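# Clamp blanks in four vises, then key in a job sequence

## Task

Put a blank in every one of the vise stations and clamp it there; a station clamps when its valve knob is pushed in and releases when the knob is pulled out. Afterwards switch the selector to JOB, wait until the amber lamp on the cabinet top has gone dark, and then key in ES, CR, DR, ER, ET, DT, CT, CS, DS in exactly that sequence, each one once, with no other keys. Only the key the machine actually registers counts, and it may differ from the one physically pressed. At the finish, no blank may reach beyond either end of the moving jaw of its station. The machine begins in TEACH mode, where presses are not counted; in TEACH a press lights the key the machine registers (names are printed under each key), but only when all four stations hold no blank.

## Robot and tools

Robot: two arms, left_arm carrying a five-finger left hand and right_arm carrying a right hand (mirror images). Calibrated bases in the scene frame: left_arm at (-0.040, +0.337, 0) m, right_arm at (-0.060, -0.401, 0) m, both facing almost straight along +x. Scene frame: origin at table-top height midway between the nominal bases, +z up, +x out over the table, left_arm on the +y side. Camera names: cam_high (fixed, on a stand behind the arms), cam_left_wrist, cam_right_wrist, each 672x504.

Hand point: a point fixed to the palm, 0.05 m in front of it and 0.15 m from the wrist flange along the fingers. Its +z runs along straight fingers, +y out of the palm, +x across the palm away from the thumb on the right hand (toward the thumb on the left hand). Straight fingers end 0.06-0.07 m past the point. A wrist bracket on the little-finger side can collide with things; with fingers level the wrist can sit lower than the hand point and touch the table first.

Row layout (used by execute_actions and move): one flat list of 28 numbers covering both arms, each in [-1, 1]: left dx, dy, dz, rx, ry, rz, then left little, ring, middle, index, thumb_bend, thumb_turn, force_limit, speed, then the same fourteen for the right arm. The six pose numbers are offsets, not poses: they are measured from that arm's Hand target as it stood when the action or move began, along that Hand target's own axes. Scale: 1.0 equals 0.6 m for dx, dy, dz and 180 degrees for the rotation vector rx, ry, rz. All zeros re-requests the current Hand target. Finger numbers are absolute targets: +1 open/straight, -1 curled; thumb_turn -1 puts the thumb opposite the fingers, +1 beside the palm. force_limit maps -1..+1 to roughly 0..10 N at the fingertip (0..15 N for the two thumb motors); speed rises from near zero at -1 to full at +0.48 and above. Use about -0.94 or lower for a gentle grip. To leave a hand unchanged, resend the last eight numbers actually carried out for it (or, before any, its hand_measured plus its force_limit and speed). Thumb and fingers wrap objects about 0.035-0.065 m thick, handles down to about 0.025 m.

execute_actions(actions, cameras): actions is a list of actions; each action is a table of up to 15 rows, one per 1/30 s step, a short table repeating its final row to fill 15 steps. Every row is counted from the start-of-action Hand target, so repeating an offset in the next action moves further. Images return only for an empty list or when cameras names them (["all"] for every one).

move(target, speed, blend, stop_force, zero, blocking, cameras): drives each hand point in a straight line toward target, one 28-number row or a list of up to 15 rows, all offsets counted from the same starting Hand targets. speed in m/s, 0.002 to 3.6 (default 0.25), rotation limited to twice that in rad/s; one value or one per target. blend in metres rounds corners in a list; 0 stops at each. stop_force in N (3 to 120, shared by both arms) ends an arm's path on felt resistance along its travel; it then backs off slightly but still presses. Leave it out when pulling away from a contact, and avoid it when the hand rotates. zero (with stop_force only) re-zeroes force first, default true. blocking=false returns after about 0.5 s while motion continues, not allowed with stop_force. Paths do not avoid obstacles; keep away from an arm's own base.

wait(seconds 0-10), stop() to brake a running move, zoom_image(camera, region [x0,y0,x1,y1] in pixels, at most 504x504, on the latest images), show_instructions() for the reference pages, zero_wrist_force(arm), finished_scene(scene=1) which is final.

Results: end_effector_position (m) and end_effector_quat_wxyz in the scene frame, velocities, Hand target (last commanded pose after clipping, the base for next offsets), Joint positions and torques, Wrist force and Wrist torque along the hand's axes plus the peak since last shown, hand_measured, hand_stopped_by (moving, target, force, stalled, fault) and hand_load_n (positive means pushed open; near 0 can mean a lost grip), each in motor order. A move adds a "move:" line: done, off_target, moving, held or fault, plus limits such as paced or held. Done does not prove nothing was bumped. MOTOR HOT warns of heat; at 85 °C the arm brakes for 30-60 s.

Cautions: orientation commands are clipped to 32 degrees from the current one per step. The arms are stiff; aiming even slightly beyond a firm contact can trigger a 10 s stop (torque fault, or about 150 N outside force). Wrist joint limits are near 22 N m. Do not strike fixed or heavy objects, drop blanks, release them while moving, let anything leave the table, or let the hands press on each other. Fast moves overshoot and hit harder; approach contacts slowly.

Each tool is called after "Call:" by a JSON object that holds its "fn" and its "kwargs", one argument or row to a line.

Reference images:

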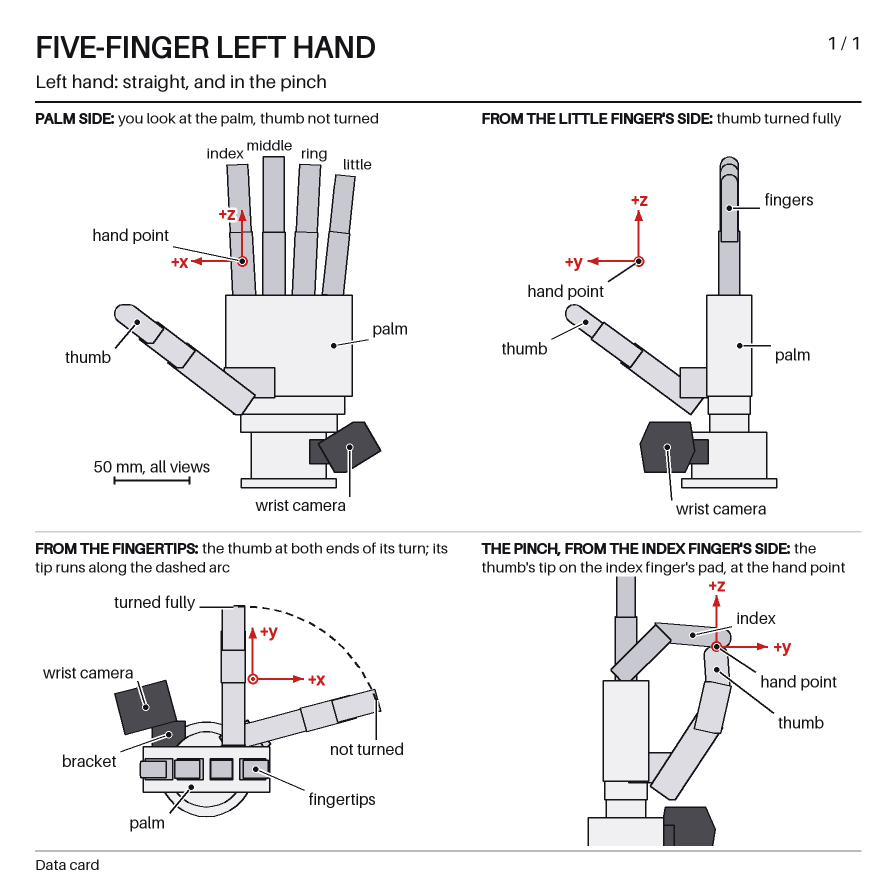

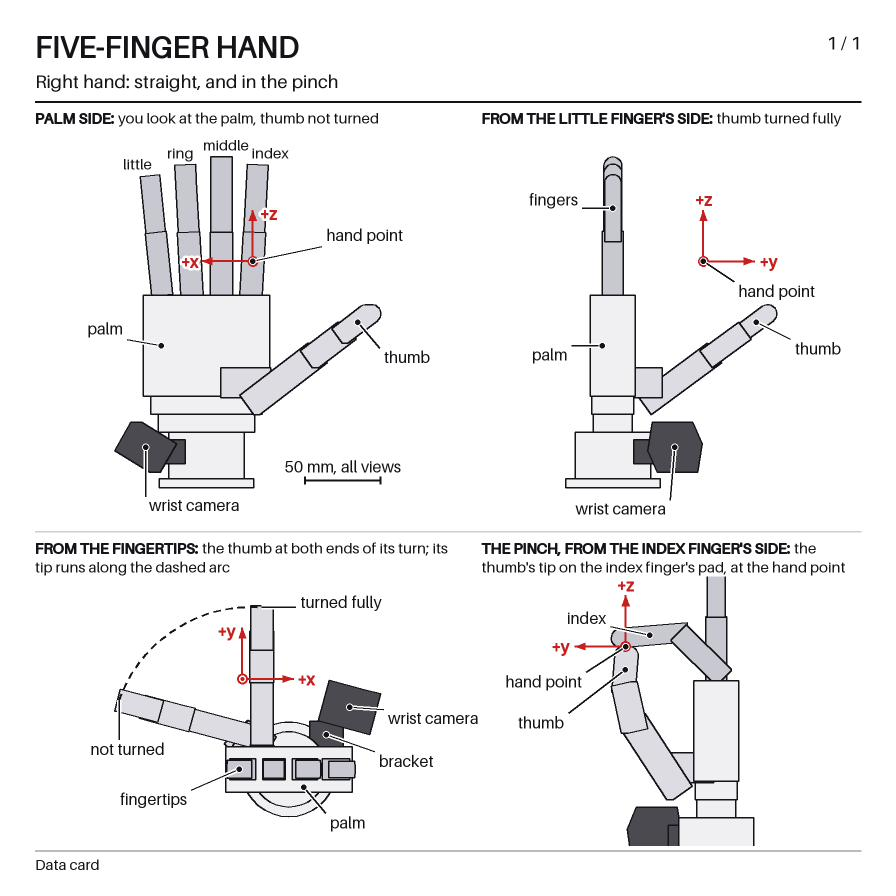

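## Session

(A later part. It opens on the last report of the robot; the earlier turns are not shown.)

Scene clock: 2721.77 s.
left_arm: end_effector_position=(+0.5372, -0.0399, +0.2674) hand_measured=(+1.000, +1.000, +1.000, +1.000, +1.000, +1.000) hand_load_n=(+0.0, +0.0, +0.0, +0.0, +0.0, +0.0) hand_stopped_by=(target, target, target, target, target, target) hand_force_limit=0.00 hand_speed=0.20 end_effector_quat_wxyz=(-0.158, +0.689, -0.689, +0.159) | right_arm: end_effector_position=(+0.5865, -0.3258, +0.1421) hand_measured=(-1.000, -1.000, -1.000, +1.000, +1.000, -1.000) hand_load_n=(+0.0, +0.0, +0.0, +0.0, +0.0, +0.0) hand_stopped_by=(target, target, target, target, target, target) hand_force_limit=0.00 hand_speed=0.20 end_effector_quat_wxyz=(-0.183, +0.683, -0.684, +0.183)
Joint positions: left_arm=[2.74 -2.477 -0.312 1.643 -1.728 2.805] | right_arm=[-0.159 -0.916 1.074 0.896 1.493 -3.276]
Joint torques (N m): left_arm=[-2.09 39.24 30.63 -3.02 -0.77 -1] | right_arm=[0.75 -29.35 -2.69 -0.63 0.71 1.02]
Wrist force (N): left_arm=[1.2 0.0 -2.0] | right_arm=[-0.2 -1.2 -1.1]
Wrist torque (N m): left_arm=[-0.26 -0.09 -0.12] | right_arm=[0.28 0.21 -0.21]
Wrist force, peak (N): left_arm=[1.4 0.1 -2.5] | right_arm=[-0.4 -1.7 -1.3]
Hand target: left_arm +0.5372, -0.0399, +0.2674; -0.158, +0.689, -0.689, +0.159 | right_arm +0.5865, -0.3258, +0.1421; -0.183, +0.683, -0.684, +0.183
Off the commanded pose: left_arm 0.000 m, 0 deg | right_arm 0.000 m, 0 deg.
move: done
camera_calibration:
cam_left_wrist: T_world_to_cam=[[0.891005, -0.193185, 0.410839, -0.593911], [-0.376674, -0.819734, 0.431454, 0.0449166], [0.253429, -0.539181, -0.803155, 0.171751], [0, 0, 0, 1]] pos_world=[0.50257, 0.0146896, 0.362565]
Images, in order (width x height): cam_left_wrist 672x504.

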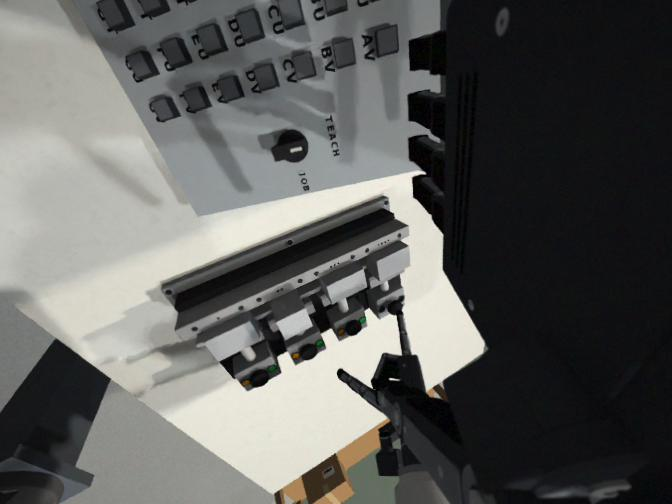

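Call:
{"fn": "move", "kwargs": {
  "target": [0,0,0,0,0,0,1,1,1,1,1,1,0,0.2,0.0,0.0183,0.0318,0,0,0,-1,-1,-1,1,1,-1,0,0.2],
  "speed": 0.02,
  "stop_force": 20,
  "cameras": ["cam_left_wrist"]
}}

Call:
{"fn": "zoom_image", "kwargs": {
  "camera": "cam_left_wrist",
  "region": [330, 225, 450, 345]
}}

Scene clock: 2733.00 s.
left_arm: end_effector_position=(+0.5372, -0.0399, +0.2674) hand_measured=(+1.000, +1.000, +1.000, +1.000, +1.000, +1.000) hand_load_n=(+0.0, +0.0, +0.0, +0.0, +0.0, +0.0) hand_stopped_by=(target, target, target, target, target, target) hand_force_limit=0.00 hand_speed=0.20 end_effector_quat_wxyz=(-0.158, +0.689, -0.689, +0.159) | right_arm: end_effector_position=(+0.5865, -0.3258, +0.1297) hand_measured=(-1.000, -1.000, -1.000, +1.000, +1.000, -1.000) hand_load_n=(+0.0, +0.0, +0.0, +0.0, +0.0, +0.0) hand_stopped_by=(target, target, target, target, target, target) hand_force_limit=0.00 hand_speed=0.20 end_effector_quat_wxyz=(-0.183, +0.683, -0.684, +0.183)
Joint positions: left_arm=[2.74 -2.477 -0.312 1.643 -1.728 2.805] | right_arm=[-0.159 -0.911 1.096 0.868 1.493 -3.276]
Joint torques (N m): left_arm=[-2.04 39.54 30.41 -3.04 -0.76 -0.91] | right_arm=[10.31 -46.95 -27.05 1.96 1.8 0.91]
Wrist force (N): left_arm=[1.1 0.6 -2.0] | right_arm=[0.1 -2.6 -14.8]
Wrist torque (N m): left_arm=[-0.17 -0.07 -0.14] | right_arm=[1.10 0.30 -0.21]
Wrist force, peak (N): left_arm=[1.2 0.5 -2.4] | right_arm=[3.2 -7.6 -33.1]
Hand target: left_arm +0.5372, -0.0399, +0.2674; -0.158, +0.689, -0.689, +0.159 | right_arm +0.5865, -0.3258, +0.1297; -0.183, +0.683, -0.684, +0.183 (not the last commanded pose)
Off the commanded pose: left_arm 0.000 m, 0 deg | right_arm 0.010 m, 0 deg.
move: contact (right_arm)
camera_calibration:
cam_left_wrist: T_world_to_cam=[[0.891005, -0.193185, 0.410839, -0.593911], [-0.376674, -0.819734, 0.431454, 0.0449166], [0.253429, -0.539181, -0.803155, 0.171751], [0, 0, 0, 1]] pos_world=[0.50257, 0.0146896, 0.362565]
Images, in order (width x height): cam_left_wrist 672x504.

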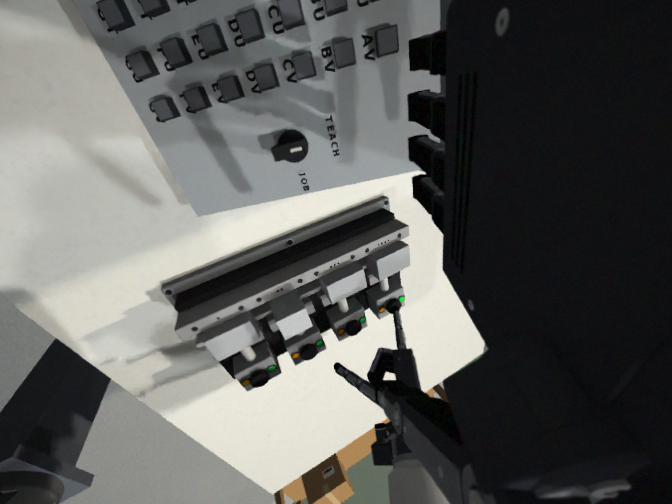

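Scaled by 4.200 from the camera's 672x504 image, which has a finer 960x720 frame.

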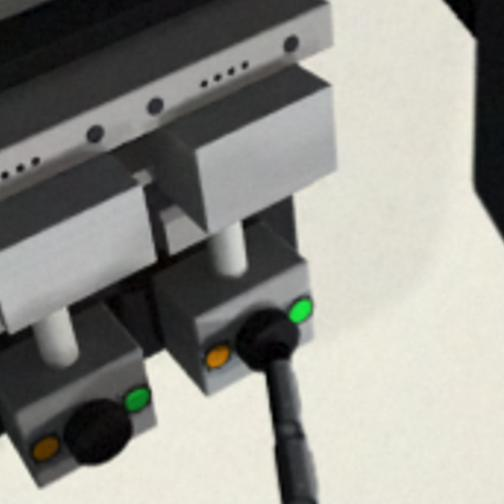

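Call:
{"fn": "move", "kwargs": {
  "target": [
    [0,0,0,0,0,0,1,1,1,1,1,1,0,0.2,0,-0.0833,-0.1443,0,0,0,-1,-1,-1,1,1,-1,0,0.2],
    [0,0,0,0,0,0,1,1,1,1,1,1,0,0.2,0.1667,0.2054,-0.3110,0,0,0,-1,-1,-1,1,1,-1,0,0.2]
  ],
  "speed": 0.15,
  "cameras": ["cam_left_wrist", "cam_right_wrist", "cam_high"]
}}

Call:
{"fn": "zoom_image", "kwargs": {
  "camera": "cam_left_wrist",
  "region": [150, 220, 430, 400]
}}

Call:
{"fn": "zoom_image", "kwargs": {
  "camera": "cam_left_wrist",
  "region": [240, 100, 380, 200]
}}

Scene clock: 2747.27 s.
left_arm: end_effector_position=(+0.5372, -0.0399, +0.2674) hand_measured=(+1.000, +1.000, +1.000, +1.000, +1.000, +1.000) hand_load_n=(-0.5, +0.0, +0.0, +0.0, +0.0, +0.0) hand_stopped_by=(target, target, target, target, target, target) hand_force_limit=0.00 hand_speed=0.20 end_effector_quat_wxyz=(-0.158, +0.689, -0.689, +0.159) | right_arm: end_effector_position=(+0.3866, -0.4256, +0.2298) hand_measured=(-1.000, -1.000, -1.000, +1.000, +1.000, -1.000) hand_load_n=(+0.0, +0.0, +0.0, +0.0, +0.0, +0.0) hand_stopped_by=(target, target, target, target, target, target) hand_force_limit=0.00 hand_speed=0.20 end_effector_quat_wxyz=(-0.183, +0.683, -0.684, +0.183)
Joint positions: left_arm=[2.74 -2.477 -0.312 1.643 -1.728 2.805] | right_arm=[-0.51 -1.441 1.601 0.944 1.326 -3.59]
Joint torques (N m): left_arm=[-2.28 39.47 30.51 -2.91 -0.67 -0.89] | right_arm=[-10.71 -35.4 -4.19 3.3 -2.79 -1.37]
Wrist force (N): left_arm=[1.3 0.1 -1.8] | right_arm=[-1.0 -0.9 -1.1]
Wrist torque (N m): left_arm=[-0.25 -0.10 -0.12] | right_arm=[0.34 0.31 -0.24]
Wrist force, peak (N): left_arm=[1.6 0.5 -2.2] | right_arm=[0.1 -2.7 -15.0]
Hand target: left_arm +0.5372, -0.0399, +0.2674; -0.158, +0.689, -0.689, +0.159 | right_arm +0.3865, -0.4257, +0.2298; -0.183, +0.683, -0.684, +0.183
Off the commanded pose: left_arm 0.000 m, 0 deg | right_arm 0.000 m, 0 deg.
move: done
camera_calibration:
cam_left_wrist: T_world_to_cam=[[0.891005, -0.193185, 0.410839, -0.593911], [-0.376674, -0.819734, 0.431454, 0.0449166], [0.253429, -0.539181, -0.803155, 0.171751], [0, 0, 0, 1]] pos_world=[0.50257, 0.0146896, 0.362565]
cam_right_wrist: T_world_to_cam=[[-0.812231, -0.264362, -0.519994, 0.319851], [-0.464002, 0.833033, 0.301261, 0.470255], [0.35353, 0.485971, -0.79928, 0.368684], [0, 0, 0, 1]] pos_world=[0.347651, -0.486351, 0.319333]

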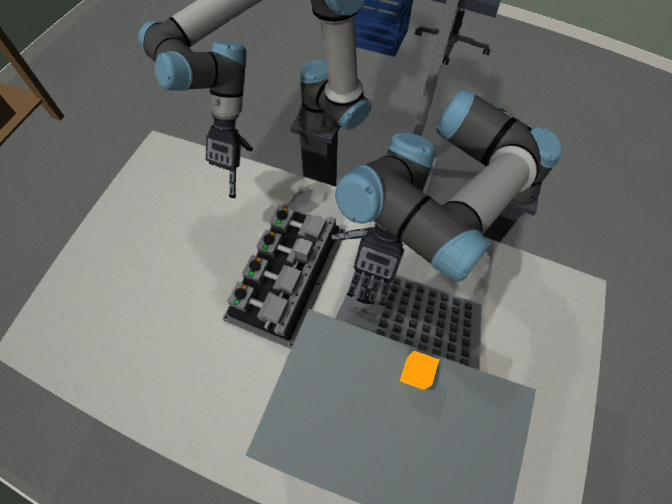

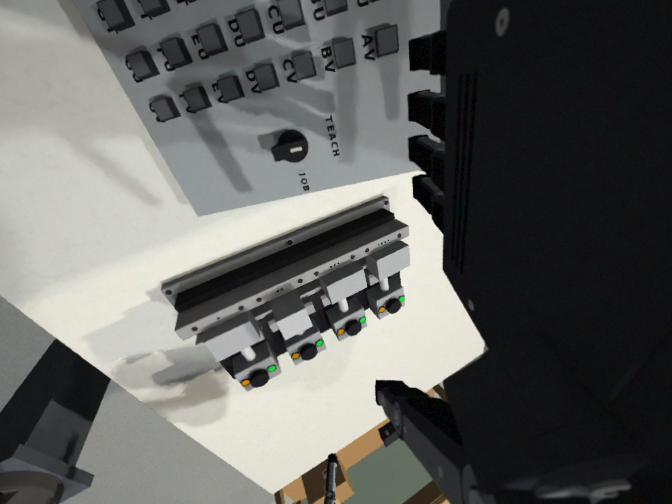

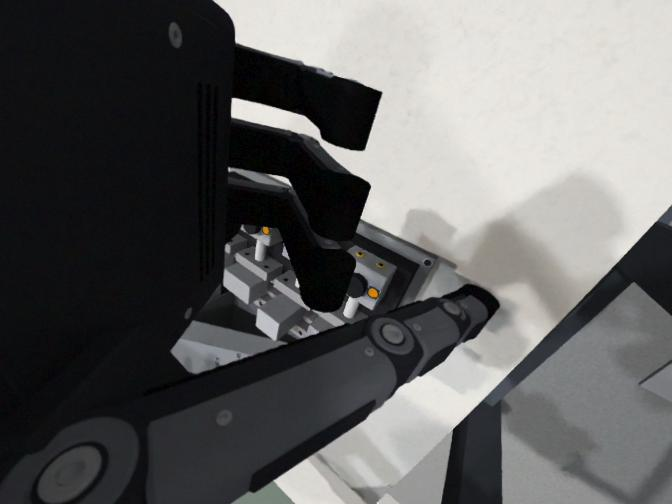

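Scaled by 1.800 from the camera's 672x504 image, which has a finer 960x720 frame.

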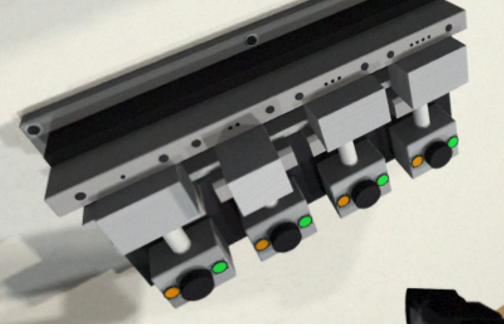

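Scaled by 3.600 from the camera's 672x504 image, which has a finer 960x720 frame.

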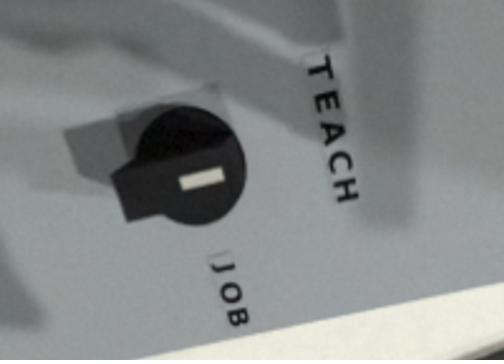

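Call:
{"fn": "zoom_image", "kwargs": {
  "camera": "cam_high",
  "region": [320, 260, 430, 340]
}}

Scaled by 4.582 from the camera's 672x504 image, which has a finer 960x720 frame.

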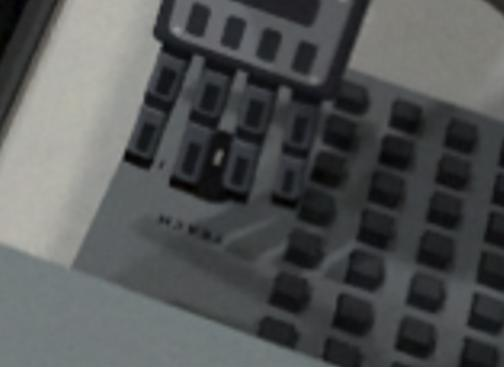

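Call:
{"fn": "move", "kwargs": {
  "target": [-0.2,0.1129,-0.0232,0,0,0,1,1,1,1,1,1,0,0.2,0,0,0,0,0,0,-1,-1,-1,1,1,-1,0,0.2],
  "speed": 0.15,
  "cameras": ["cam_left_wrist", "cam_high"]
}}

Call:
{"fn": "zoom_image", "kwargs": {
  "camera": "cam_high",
  "region": [330, 260, 420, 330]
}}

Call:
{"fn": "zoom_image", "kwargs": {
  "camera": "cam_left_wrist",
  "region": [260, 180, 420, 320]
}}

Scene clock: 2777.10 s.
left_arm: end_effector_position=(+0.4703, +0.0801, +0.2503) hand_measured=(+1.000, +1.000, +1.000, +1.000, +1.000, +1.000) hand_load_n=(+0.0, +0.0, +0.0, +0.0, +0.0, +0.0) hand_stopped_by=(target, target, target, target, target, target) hand_force_limit=0.00 hand_speed=0.20 end_effector_quat_wxyz=(-0.158, +0.689, -0.689, +0.159) | right_arm: end_effector_position=(+0.3865, -0.4257, +0.2298) hand_measured=(-1.000, -1.000, -1.000, +1.000, +1.000, -1.000) hand_load_n=(+0.0, +0.0, +0.0, +0.0, +0.0, +0.0) hand_stopped_by=(target, target, target, target, target, target) hand_force_limit=0.00 hand_speed=0.20 end_effector_quat_wxyz=(-0.183, +0.683, -0.684, +0.183)
Joint positions: left_arm=[2.915 -2.029 -1.11 2.013 -1.655 2.966] | right_arm=[-0.511 -1.441 1.601 0.944 1.325 -3.59]
Joint torques (N m): left_arm=[10.03 58.6 7.15 0.75 2.08 1.21] | right_arm=[-10.69 -34.5 -2.9 2.92 -2.7 -1.35]
Wrist force (N): left_arm=[0.8 0.2 -2.0] | right_arm=[-0.8 -1.0 -1.2]
Wrist torque (N m): left_arm=[-0.24 -0.03 -0.13] | right_arm=[0.33 0.29 -0.23]
Wrist force, peak (N): left_arm=[2.6 0.7 -1.7] | right_arm=[-0.9 -1.1 -1.3]
Hand target: left_arm +0.4703, +0.0802, +0.2503; -0.158, +0.689, -0.689, +0.159 | right_arm +0.3865, -0.4257, +0.2298; -0.183, +0.683, -0.684, +0.183
Off the commanded pose: left_arm 0.000 m, 0 deg | right_arm 0.000 m, 0 deg.
move: done
camera_calibration:
cam_left_wrist: T_world_to_cam=[[0.891076, -0.193193, 0.410682, -0.504071], [-0.376574, -0.819799, 0.431419, 0.12544], [0.253329, -0.539079, -0.803255, 0.239737], [0, 0, 0, 1]] pos_world=[0.43567, 0.13469, 0.345466]
Images, in order (width x height): cam_high 672x504, cam_left_wrist 672x504.

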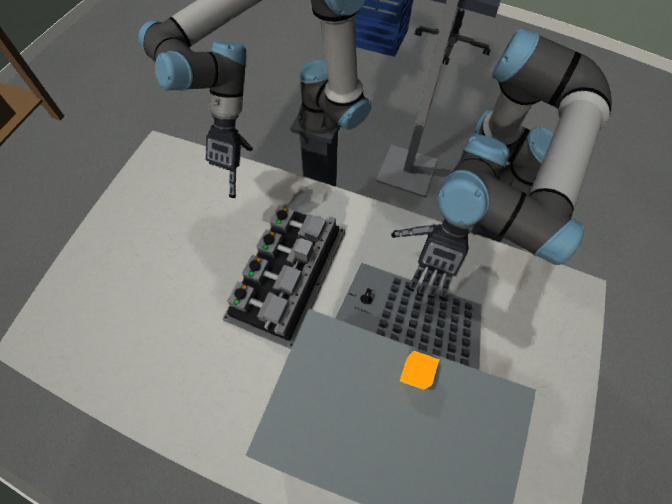

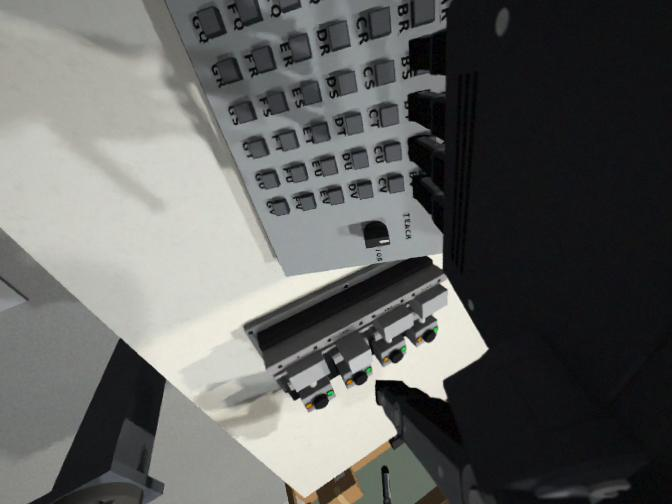

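Scaled by 5.600 from the camera's 672x504 image, which has a finer 960x720 frame.

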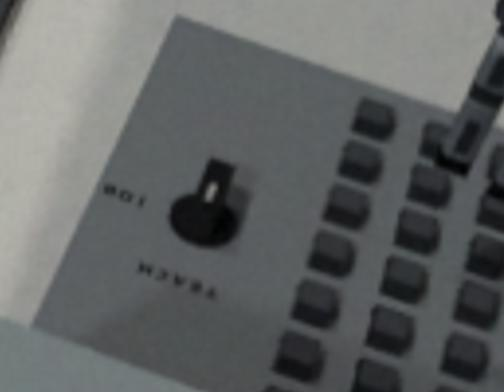

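Scaled by 3.150 from the camera's 672x504 image, which has a finer 960x720 frame.

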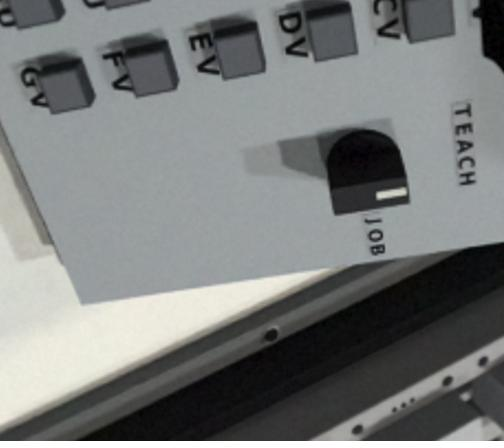

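Call:
{"fn": "move", "kwargs": {
  "target": [0.05,-0.0872,0.0697,0,0,0,1,1,1,1,1,1,0,0.2,0,0,0,0,0,0,-1,-1,-1,1,1,-1,0,0.2],
  "speed": 0.1,
  "cameras": ["cam_left_wrist"]
}}

Call:
{"fn": "zoom_image", "kwargs": {
  "camera": "cam_left_wrist",
  "region": [230, 150, 410, 290]
}}

Scene clock: 2825.87 s.
left_arm: end_effector_position=(+0.5356, +0.0501, +0.2355) hand_measured=(+1.000, +1.000, +1.000, +1.000, +1.000, +1.000) hand_load_n=(+0.0, +0.0, +0.0, +0.0, -0.5, +0.0) hand_stopped_by=(target, target, target, target, target, target) hand_force_limit=0.00 hand_speed=0.20 end_effector_quat_wxyz=(-0.158, +0.689, -0.689, +0.159) | right_arm: end_effector_position=(+0.3865, -0.4257, +0.2298) hand_measured=(-1.000, -1.000, -1.000, +1.000, +1.000, -1.000) hand_load_n=(+0.0, +0.0, +0.0, +0.5, +0.0, +0.0) hand_stopped_by=(target, target, target, target, target, target) hand_force_limit=0.00 hand_speed=0.20 end_effector_quat_wxyz=(-0.183, +0.683, -0.684, +0.183)
Joint positions: left_arm=[2.885 -2.24 -0.816 1.927 -1.667 2.939] | right_arm=[-0.511 -1.441 1.601 0.944 1.325 -3.59]
Joint torques (N m): left_arm=[-8.03 32.98 32.72 -3.58 -2.16 -1.5] | right_arm=[-10.98 -34.39 -2.59 2.11 -2.52 -1.34]
Wrist force (N): left_arm=[1.0 0.2 -1.8] | right_arm=[-0.8 -1.0 -1.1]
Wrist torque (N m): left_arm=[-0.24 -0.04 -0.04] | right_arm=[0.34 0.29 -0.23]
Wrist force, peak (N): left_arm=[1.9 0.7 -2.5] | right_arm=[-0.7 -1.0 -1.5]
Hand target: left_arm +0.5356, +0.0501, +0.2355; -0.158, +0.689, -0.689, +0.159 | right_arm +0.3865, -0.4257, +0.2298; -0.183, +0.683, -0.684, +0.183
Off the commanded pose: left_arm 0.000 m, 0 deg | right_arm 0.000 m, 0 deg.
move: done
camera_calibration:
cam_left_wrist: T_world_to_cam=[[0.891005, -0.193185, 0.410839, -0.561904], [-0.376674, -0.819734, 0.431454, 0.131816], [0.253429, -0.539181, -0.803155, 0.195087], [0, 0, 0, 1]] pos_world=[0.50087, 0.10469, 0.330665]
Images, in order (width x height): cam_left_wrist 672x504.

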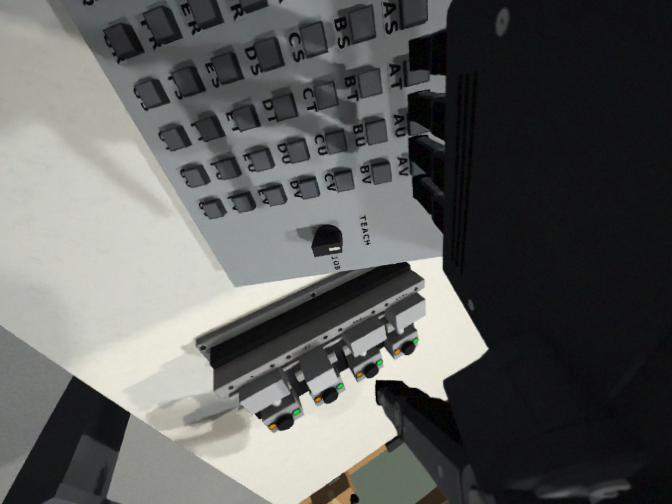

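Scaled by 2.800 from the camera's 672x504 image, which has a finer 960x720 frame.

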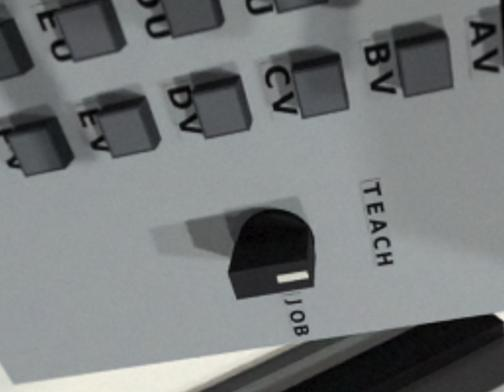

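Call:
{"fn": "zoom_image", "kwargs": {
  "camera": "cam_left_wrist",
  "region": [295, 210, 375, 275]
}}

Scaled by 6.300 from the camera's 672x504 image, which has a finer 960x720 frame.

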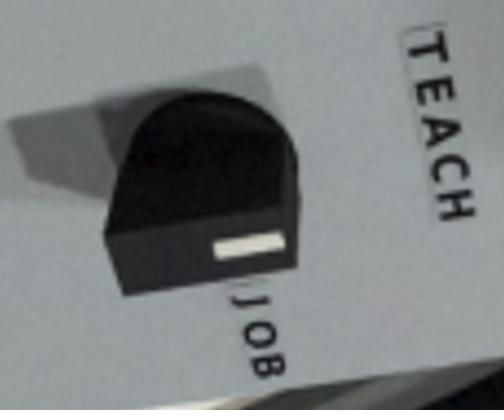

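Call:
{"fn": "move", "kwargs": {
  "target": [0.0735,0.1239,0.0191,0,0,0,-1,-1,-1,1,1,1,0,0.2,0,0,0,0,0,0,-1,-1,-1,1,1,-1,0,0.2],
  "speed": 0.1,
  "cameras": ["cam_left_wrist", "cam_high"]
}}

Call:
{"fn": "zoom_image", "kwargs": {
  "camera": "cam_left_wrist",
  "region": [330, 120, 470, 260]
}}

Call:
{"fn": "zoom_image", "kwargs": {
  "camera": "cam_high",
  "region": [330, 250, 430, 330]
}}

Scene clock: 2935.30 s.
left_arm: end_effector_position=(+0.4738, +0.0061, +0.1928) hand_measured=(-1.000, -1.000, -1.000, +1.000, +1.000, +1.000) hand_load_n=(+0.0, +0.0, +0.0, +0.0, +0.0, +0.0) hand_stopped_by=(target, target, target, target, target, target) hand_force_limit=0.00 hand_speed=0.20 end_effector_quat_wxyz=(-0.158, +0.689, -0.689, +0.159) | right_arm: end_effector_position=(+0.3865, -0.4257, +0.2298) hand_measured=(-1.000, -1.000, -1.000, +1.000, +1.000, -1.000) hand_load_n=(+0.0, +0.5, +0.0, +0.0, +0.0, +0.0) hand_stopped_by=(target, target, target, target, target, target) hand_force_limit=0.00 hand_speed=0.20 end_effector_quat_wxyz=(-0.183, +0.683, -0.684, +0.183)
Joint positions: left_arm=[2.777 -2.146 -1.08 2.086 -1.713 2.84] | right_arm=[-0.511 -1.441 1.601 0.944 1.325 -3.59]
Joint torques (N m): left_arm=[-9.38 65.34 8.82 0.53 -2.34 -1.62] | right_arm=[-10.74 -34.95 -2.8 1.34 -2.45 -1.35]
Wrist force (N): left_arm=[1.4 0.4 -1.9] | right_arm=[-0.9 -1.0 -1.2]
Wrist torque (N m): left_arm=[-0.18 -0.12 -0.02] | right_arm=[0.34 0.30 -0.23]
Wrist force, peak (N): left_arm=[1.1 0.6 -2.4] | right_arm=[-0.9 -1.1 -1.3]
Hand target: left_arm +0.4737, +0.0060, +0.1928; -0.158, +0.689, -0.689, +0.159 | right_arm +0.3865, -0.4257, +0.2298; -0.183, +0.683, -0.684, +0.183
Off the commanded pose: left_arm 0.000 m, 0 deg | right_arm 0.000 m, 0 deg.
move: done
camera_calibration:
cam_left_wrist: T_world_to_cam=[[0.891039, -0.193112, 0.410802, -0.497806], [-0.376595, -0.819752, 0.43149, 0.0908476], [0.253429, -0.53918, -0.803155, 0.15273], [0, 0, 0, 1]] pos_world=[0.43907, 0.0606891, 0.287966]
Images, in order (width x height): cam_high 672x504, cam_left_wrist 672x504.

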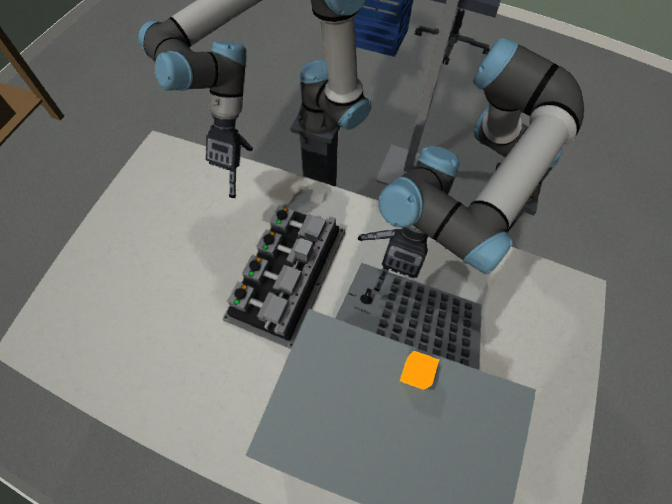

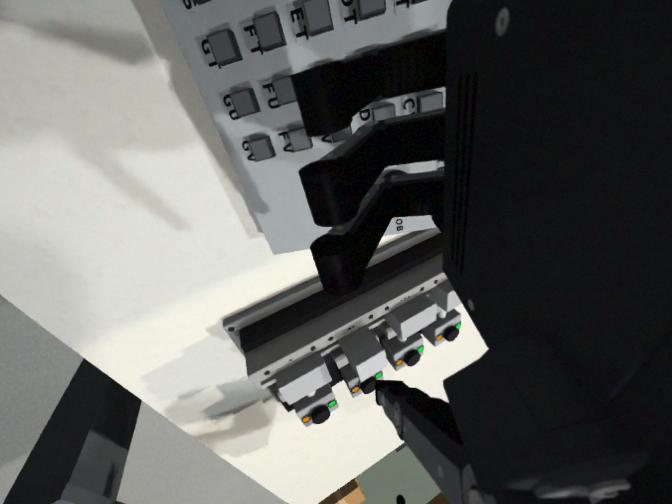

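Scaled by 3.600 from the camera's 672x504 image, which has a finer 960x720 frame.

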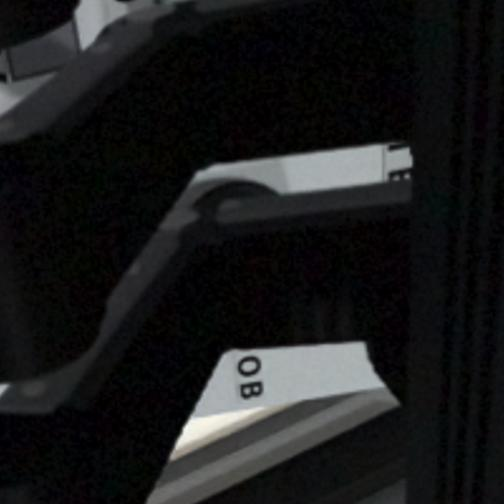

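Scaled by 5.040 from the camera's 672x504 image, which has a finer 960x720 frame.

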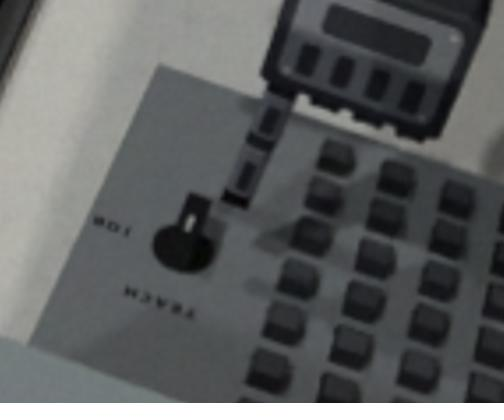

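Call:
{"fn": "move", "kwargs": {
  "target": [0,0,0.05,0,0,0,-1,-1,-1,1,1,1,0,0.2,0,0,0,0,0,0,-1,-1,-1,1,1,-1,0,0.2],
  "speed": 0.04,
  "stop_force": 5,
  "cameras": ["cam_high"]
}}

Call:
{"fn": "zoom_image", "kwargs": {
  "camera": "cam_high",
  "region": [340, 260, 410, 320]
}}

Scene clock: 2958.30 s.
left_arm: end_effector_position=(+0.4868, +0.0060, +0.1658) hand_measured=(-1.000, -1.000, -1.000, +1.000, +1.000, +1.000) hand_load_n=(+0.0, +0.0, +0.0, +0.0, +0.0, -0.5) hand_stopped_by=(target, target, target, target, target, target) hand_force_limit=0.00 hand_speed=0.20 end_effector_quat_wxyz=(-0.158, +0.689, -0.689, +0.159) | right_arm: end_effector_position=(+0.3865, -0.4257, +0.2298) hand_measured=(-1.000, -1.000, -1.000, +1.000, +1.000, -1.000) hand_load_n=(+0.0, +0.0, +0.0, +0.0, +0.0, +0.0) hand_stopped_by=(target, target, target, target, target, target) hand_force_limit=0.00 hand_speed=0.20 end_effector_quat_wxyz=(-0.183, +0.683, -0.684, +0.183)
Joint positions: left_arm=[2.784 -2.184 -1.089 2.133 -1.71 2.847] | right_arm=[-0.511 -1.441 1.601 0.944 1.325 -3.59]
Joint torques (N m): left_arm=[10.29 31.47 6.91 0.65 1.67 0.85] | right_arm=[-10.53 -33.88 -2.68 0.45 -2.29 -1.28]
Wrist force (N): left_arm=[1.2 0.3 -2.1] | right_arm=[-0.7 -0.9 -1.1]
Wrist torque (N m): left_arm=[-0.18 -0.09 -0.02] | right_arm=[0.35 0.28 -0.22]
Wrist force, peak (N): left_arm=[1.6 0.4 -2.5] | right_arm=[-0.9 -1.1 -1.4]
Hand target: left_arm +0.4868, +0.0060, +0.1658; -0.158, +0.689, -0.689, +0.159 | right_arm +0.3865, -0.4257, +0.2298; -0.183, +0.683, -0.684, +0.183
Off the commanded pose: left_arm 0.000 m, 0 deg | right_arm 0.000 m, 0 deg.
move: done
Images, in order (width x height): cam_high 672x504.

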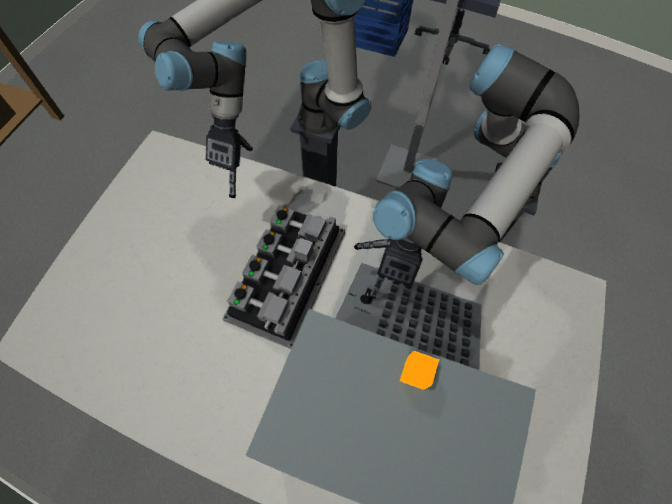

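Scaled by 7.200 from the camera's 672x504 image, which has a finer 960x720 frame.

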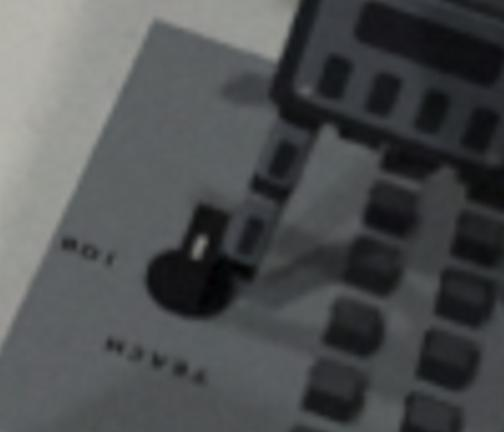

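Call:
{"fn": "zoom_image", "kwargs": {
  "camera": "cam_high",
  "region": [352, 276, 392, 308]
}}

Scaled by 12.600 from the camera's 672x504 image, which has a finer 960x720 frame.

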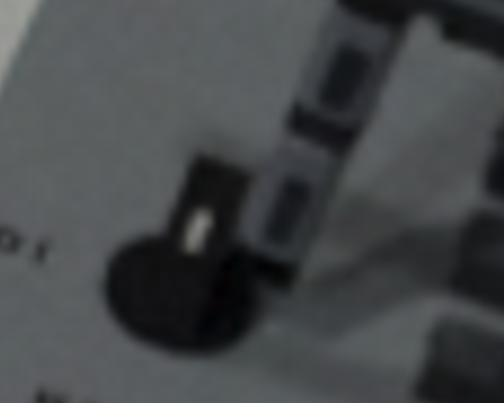

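Call:
{"fn": "move", "kwargs": {
  "target": [
    [0.0173,-0.0063,0,0,0,0,-1,-1,-1,1,1,1,0,0.2,0,0,0,0,0,0,-1,-1,-1,1,1,-1,0,0.2],
    [0.0260,-0.0098,0,0,0,0,-1,-1,-1,1,1,1,0,0.2,0,0,0,0,0,0,-1,-1,-1,1,1,-1,0,0.2]
  ],
  "speed": 0.02,
  "stop_force": 15,
  "cameras": ["cam_high"]
}}

Call:
{"fn": "zoom_image", "kwargs": {
  "camera": "cam_high",
  "region": [352, 276, 392, 308]
}}

Scene clock: 3004.17 s.
left_arm: end_effector_position=(+0.4894, -0.0022, +0.1671) hand_measured=(-1.000, -1.000, -1.000, +1.000, +1.000, +1.000) hand_load_n=(+0.0, +0.0, +0.0, +0.0, +0.0, +0.0) hand_stopped_by=(target, target, target, target, target, target) hand_force_limit=0.00 hand_speed=0.20 end_effector_quat_wxyz=(-0.158, +0.689, -0.689, +0.159) | right_arm: end_effector_position=(+0.3865, -0.4257, +0.2298) hand_measured=(-1.000, -1.000, -1.000, +1.000, +1.000, -1.000) hand_load_n=(+0.0, +0.0, +0.0, +0.0, +0.0, +0.0) hand_stopped_by=(target, target, target, target, target, target) hand_force_limit=0.00 hand_speed=0.20 end_effector_quat_wxyz=(-0.183, +0.683, -0.684, +0.183)
Joint positions: left_arm=[2.772 -2.202 -1.056 2.117 -1.715 2.835] | right_arm=[-0.511 -1.441 1.601 0.944 1.325 -3.59]
Joint torques (N m): left_arm=[3.15 69.52 8.27 1.45 5.76 0.82] | right_arm=[-10.31 -34.21 -2.46 -0.05 -2.18 -1.32]
Wrist force (N): left_arm=[-12.4 -0.5 0.2] | right_arm=[-0.6 -1.0 -1.3]
Wrist torque (N m): left_arm=[-0.32 -0.85 -0.83] | right_arm=[0.34 0.27 -0.22]
Wrist force, peak (N): left_arm=[-18.3 0.7 0.2] | right_arm=[-0.8 -1.2 -1.3]
Hand target: left_arm +0.4894, -0.0022, +0.1671; -0.158, +0.689, -0.689, +0.159 (not the last commanded pose) | right_arm +0.3865, -0.4257, +0.2298; -0.183, +0.683, -0.684, +0.183
Off the commanded pose: left_arm 0.008 m, 0 deg | right_arm 0.000 m, 0 deg.
move: contact (left_arm); path passed 0 of 2 targets
Images, in order (width x height): cam_high 672x504.

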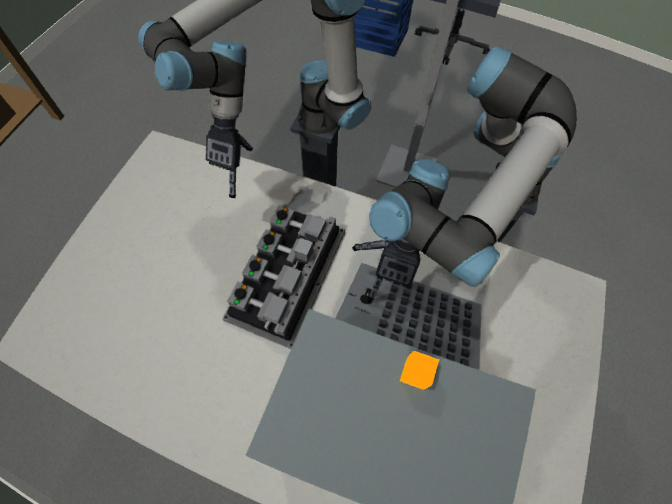

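Scaled by 12.600 from the camera's 672x504 image, which has a finer 960x720 frame.

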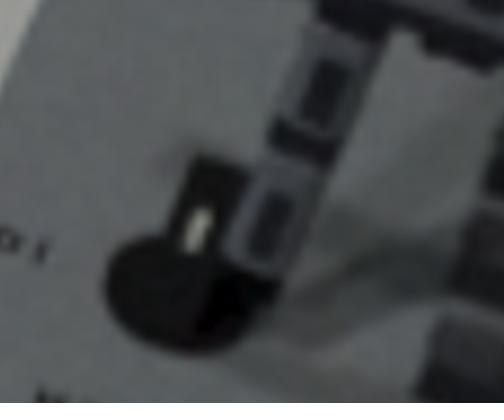

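Call:
{"fn": "move", "kwargs": {
  "target": [0.0160,-0.0020,0,0,0,0,-1,-1,-1,1,1,1,0,0.2,0,0,0,0,0,0,-1,-1,-1,1,1,-1,0,0.2],
  "speed": 0.015,
  "stop_force": 20,
  "cameras": ["cam_high"]
}}

Call:
{"fn": "zoom_image", "kwargs": {
  "camera": "cam_high",
  "region": [352, 276, 392, 308]
}}

Scene clock: 3025.73 s.
left_arm: end_effector_position=(+0.4905, -0.0118, +0.1676) hand_measured=(-1.000, -1.000, -1.000, +1.000, +1.000, +1.000) hand_load_n=(+0.0, +0.0, +0.5, +0.0, +0.0, +0.0) hand_stopped_by=(target, target, target, target, target, target) hand_force_limit=0.00 hand_speed=0.20 end_effector_quat_wxyz=(-0.158, +0.689, -0.689, +0.159) | right_arm: end_effector_position=(+0.3865, -0.4257, +0.2298) hand_measured=(-1.000, -1.000, -1.000, +1.000, +1.000, -1.000) hand_load_n=(+0.0, +0.0, +0.0, +0.0, +0.0, +0.0) hand_stopped_by=(target, target, target, target, target, target) hand_force_limit=0.00 hand_speed=0.20 end_effector_quat_wxyz=(-0.183, +0.683, -0.684, +0.183)
Joint positions: left_arm=[2.756 -2.219 -1.027 2.102 -1.722 2.821] | right_arm=[-0.511 -1.441 1.601 0.944 1.325 -3.59]
Joint torques (N m): left_arm=[-8.08 33.15 32.18 -3.72 -1.46 -1.54] | right_arm=[-10.46 -34.23 -2.97 0.03 -2.15 -1.25]
Wrist force (N): left_arm=[0.6 1.4 -2.0] | right_arm=[-0.7 -1.0 -1.2]
Wrist torque (N m): left_arm=[-0.03 0.00 -0.10] | right_arm=[0.34 0.29 -0.23]
Wrist force, peak (N): left_arm=[-20.7 0.0 -1.3] | right_arm=[-1.0 -1.0 -1.4]
Hand target: left_arm +0.4905, -0.0118, +0.1676; -0.158, +0.689, -0.689, +0.159 | right_arm +0.3865, -0.4257, +0.2298; -0.183, +0.683, -0.684, +0.183
Off the commanded pose: left_arm 0.000 m, 0 deg | right_arm 0.000 m, 0 deg.
move: done
Images, in order (width x height): cam_high 672x504.

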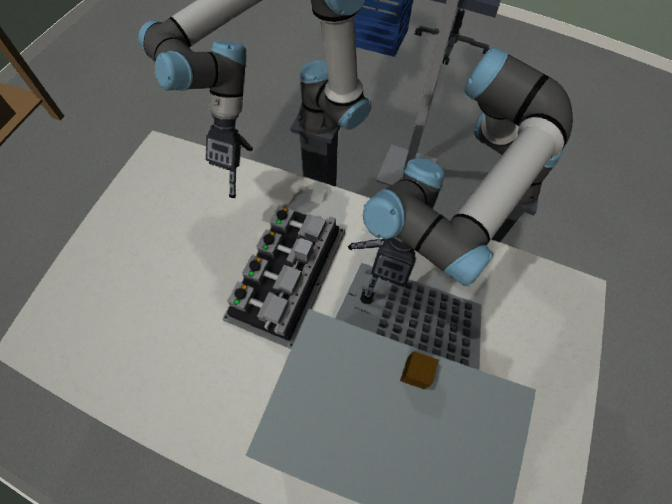

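Scaled by 12.600 from the camera's 672x504 image, which has a finer 960x720 frame.

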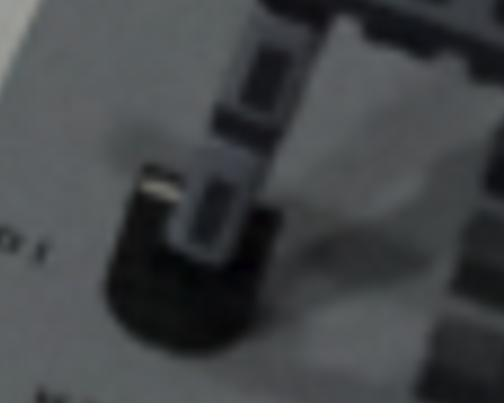

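Call:
{"fn": "move", "kwargs": {
  "target": [0,0,-0.0833,0,0,0,-1,-1,-1,1,1,1,0,0.2,0,0,0,0,0,0,-1,-1,-1,1,1,-1,0,0.2],
  "speed": 0.08,
  "cameras": ["cam_high"]
}}

Call:
{"fn": "zoom_image", "kwargs": {
  "camera": "cam_high",
  "region": [330, 250, 450, 400]
}}

Scene clock: 3035.07 s.
left_arm: end_effector_position=(+0.4688, -0.0117, +0.2124) hand_measured=(-1.000, -1.000, -1.000, +1.000, +1.000, +1.000) hand_load_n=(+0.0, +0.0, +0.0, +0.0, +0.0, +0.0) hand_stopped_by=(target, target, target, target, target, target) hand_force_limit=0.00 hand_speed=0.20 end_effector_quat_wxyz=(-0.158, +0.689, -0.689, +0.159) | right_arm: end_effector_position=(+0.3865, -0.4257, +0.2298) hand_measured=(-1.000, -1.000, -1.000, +1.000, +1.000, -1.000) hand_load_n=(+0.0, +0.0, +0.0, +0.0, +0.0, +0.0) hand_stopped_by=(target, target, target, target, target, target) hand_force_limit=0.00 hand_speed=0.20 end_effector_quat_wxyz=(-0.183, +0.683, -0.684, +0.183)
Joint positions: left_arm=[2.742 -2.16 -1.009 2.023 -1.728 2.808] | right_arm=[-0.511 -1.441 1.601 0.944 1.325 -3.59]
Joint torques (N m): left_arm=[-7.75 65.96 31.71 -3.88 -2.25 -1.45] | right_arm=[-10.63 -34.05 -3.12 0.05 -2.19 -1.35]
Wrist force (N): left_arm=[0.7 1.3 -2.1] | right_arm=[-0.8 -0.9 -1.3]
Wrist torque (N m): left_arm=[-0.04 -0.01 -0.09] | right_arm=[0.36 0.30 -0.23]
Wrist force, peak (N): left_arm=[0.7 1.2 -2.6] | right_arm=[-1.0 -1.1 -1.3]
Hand target: left_arm +0.4687, -0.0117, +0.2126; -0.158, +0.689, -0.689, +0.159 | right_arm +0.3865, -0.4257, +0.2298; -0.183, +0.683, -0.684, +0.183
Off the commanded pose: left_arm 0.000 m, 0 deg | right_arm 0.000 m, 0 deg.
move: done
Images, in order (width x height): cam_high 672x504.

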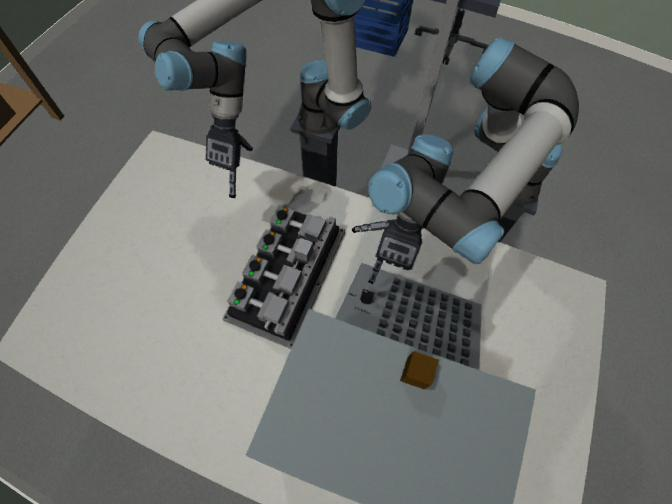

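Scaled by 3.360 from the camera's 672x504 image, which has a finer 960x720 frame.

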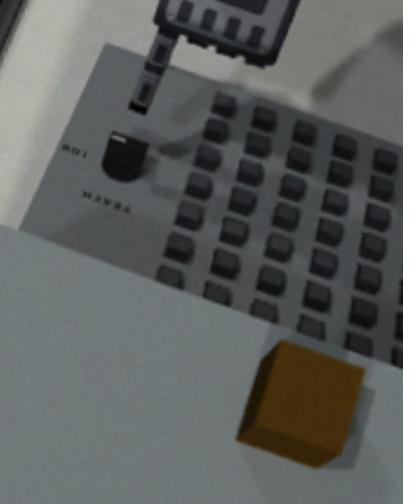

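Call:
{"fn": "wait", "kwargs": {
  "seconds": 1.5,
  "cameras": ["cam_high"]
}}

Scene clock: 3041.23 s.
left_arm: end_effector_position=(+0.4687, -0.0117, +0.2126) hand_measured=(-1.000, -1.000, -1.000, +1.000, +1.000, +1.000) hand_load_n=(+0.0, +0.0, +0.0, +0.0, +0.0, +0.0) hand_stopped_by=(target, target, target, target, target, target) hand_force_limit=0.00 hand_speed=0.20 end_effector_quat_wxyz=(-0.158, +0.689, -0.689, +0.159) | right_arm: end_effector_position=(+0.3865, -0.4257, +0.2298) hand_measured=(-1.000, -1.000, -1.000, +1.000, +1.000, -1.000) hand_load_n=(+0.0, +0.0, +0.0, +0.0, +0.0, +0.0) hand_stopped_by=(target, target, target, target, target, target) hand_force_limit=0.00 hand_speed=0.20 end_effector_quat_wxyz=(-0.183, +0.683, -0.684, +0.183)
Joint positions: left_arm=[2.742 -2.16 -1.009 2.023 -1.728 2.808] | right_arm=[-0.511 -1.441 1.601 0.944 1.325 -3.59]
Joint torques (N m): left_arm=[-7.87 66.02 32.07 -3.65 -2.25 -1.54] | right_arm=[-10.2 -34 -3.39 0.02 -2.01 -1.27]
Wrist force (N): left_arm=[0.6 1.0 -1.8] | right_arm=[-0.7 -0.9 -1.2]
Wrist torque (N m): left_arm=[-0.10 0.02 -0.09] | right_arm=[0.36 0.28 -0.22]
Wrist force, peak (N): left_arm=[1.0 1.3 -2.4] | right_arm=[-0.8 -1.2 -1.4]
Hand target: left_arm +0.4687, -0.0117, +0.2126; -0.158, +0.689, -0.689, +0.159 | right_arm +0.3865, -0.4257, +0.2298; -0.183, +0.683, -0.684, +0.183
Off the commanded pose: left_arm 0.000 m, 0 deg | right_arm 0.000 m, 0 deg.
wait: 1.50 s; at rest from the start
Images, in order (width x height): cam_high 672x504.

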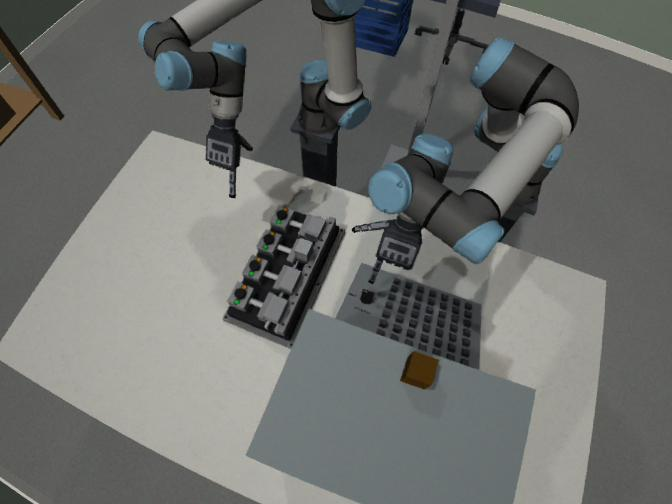

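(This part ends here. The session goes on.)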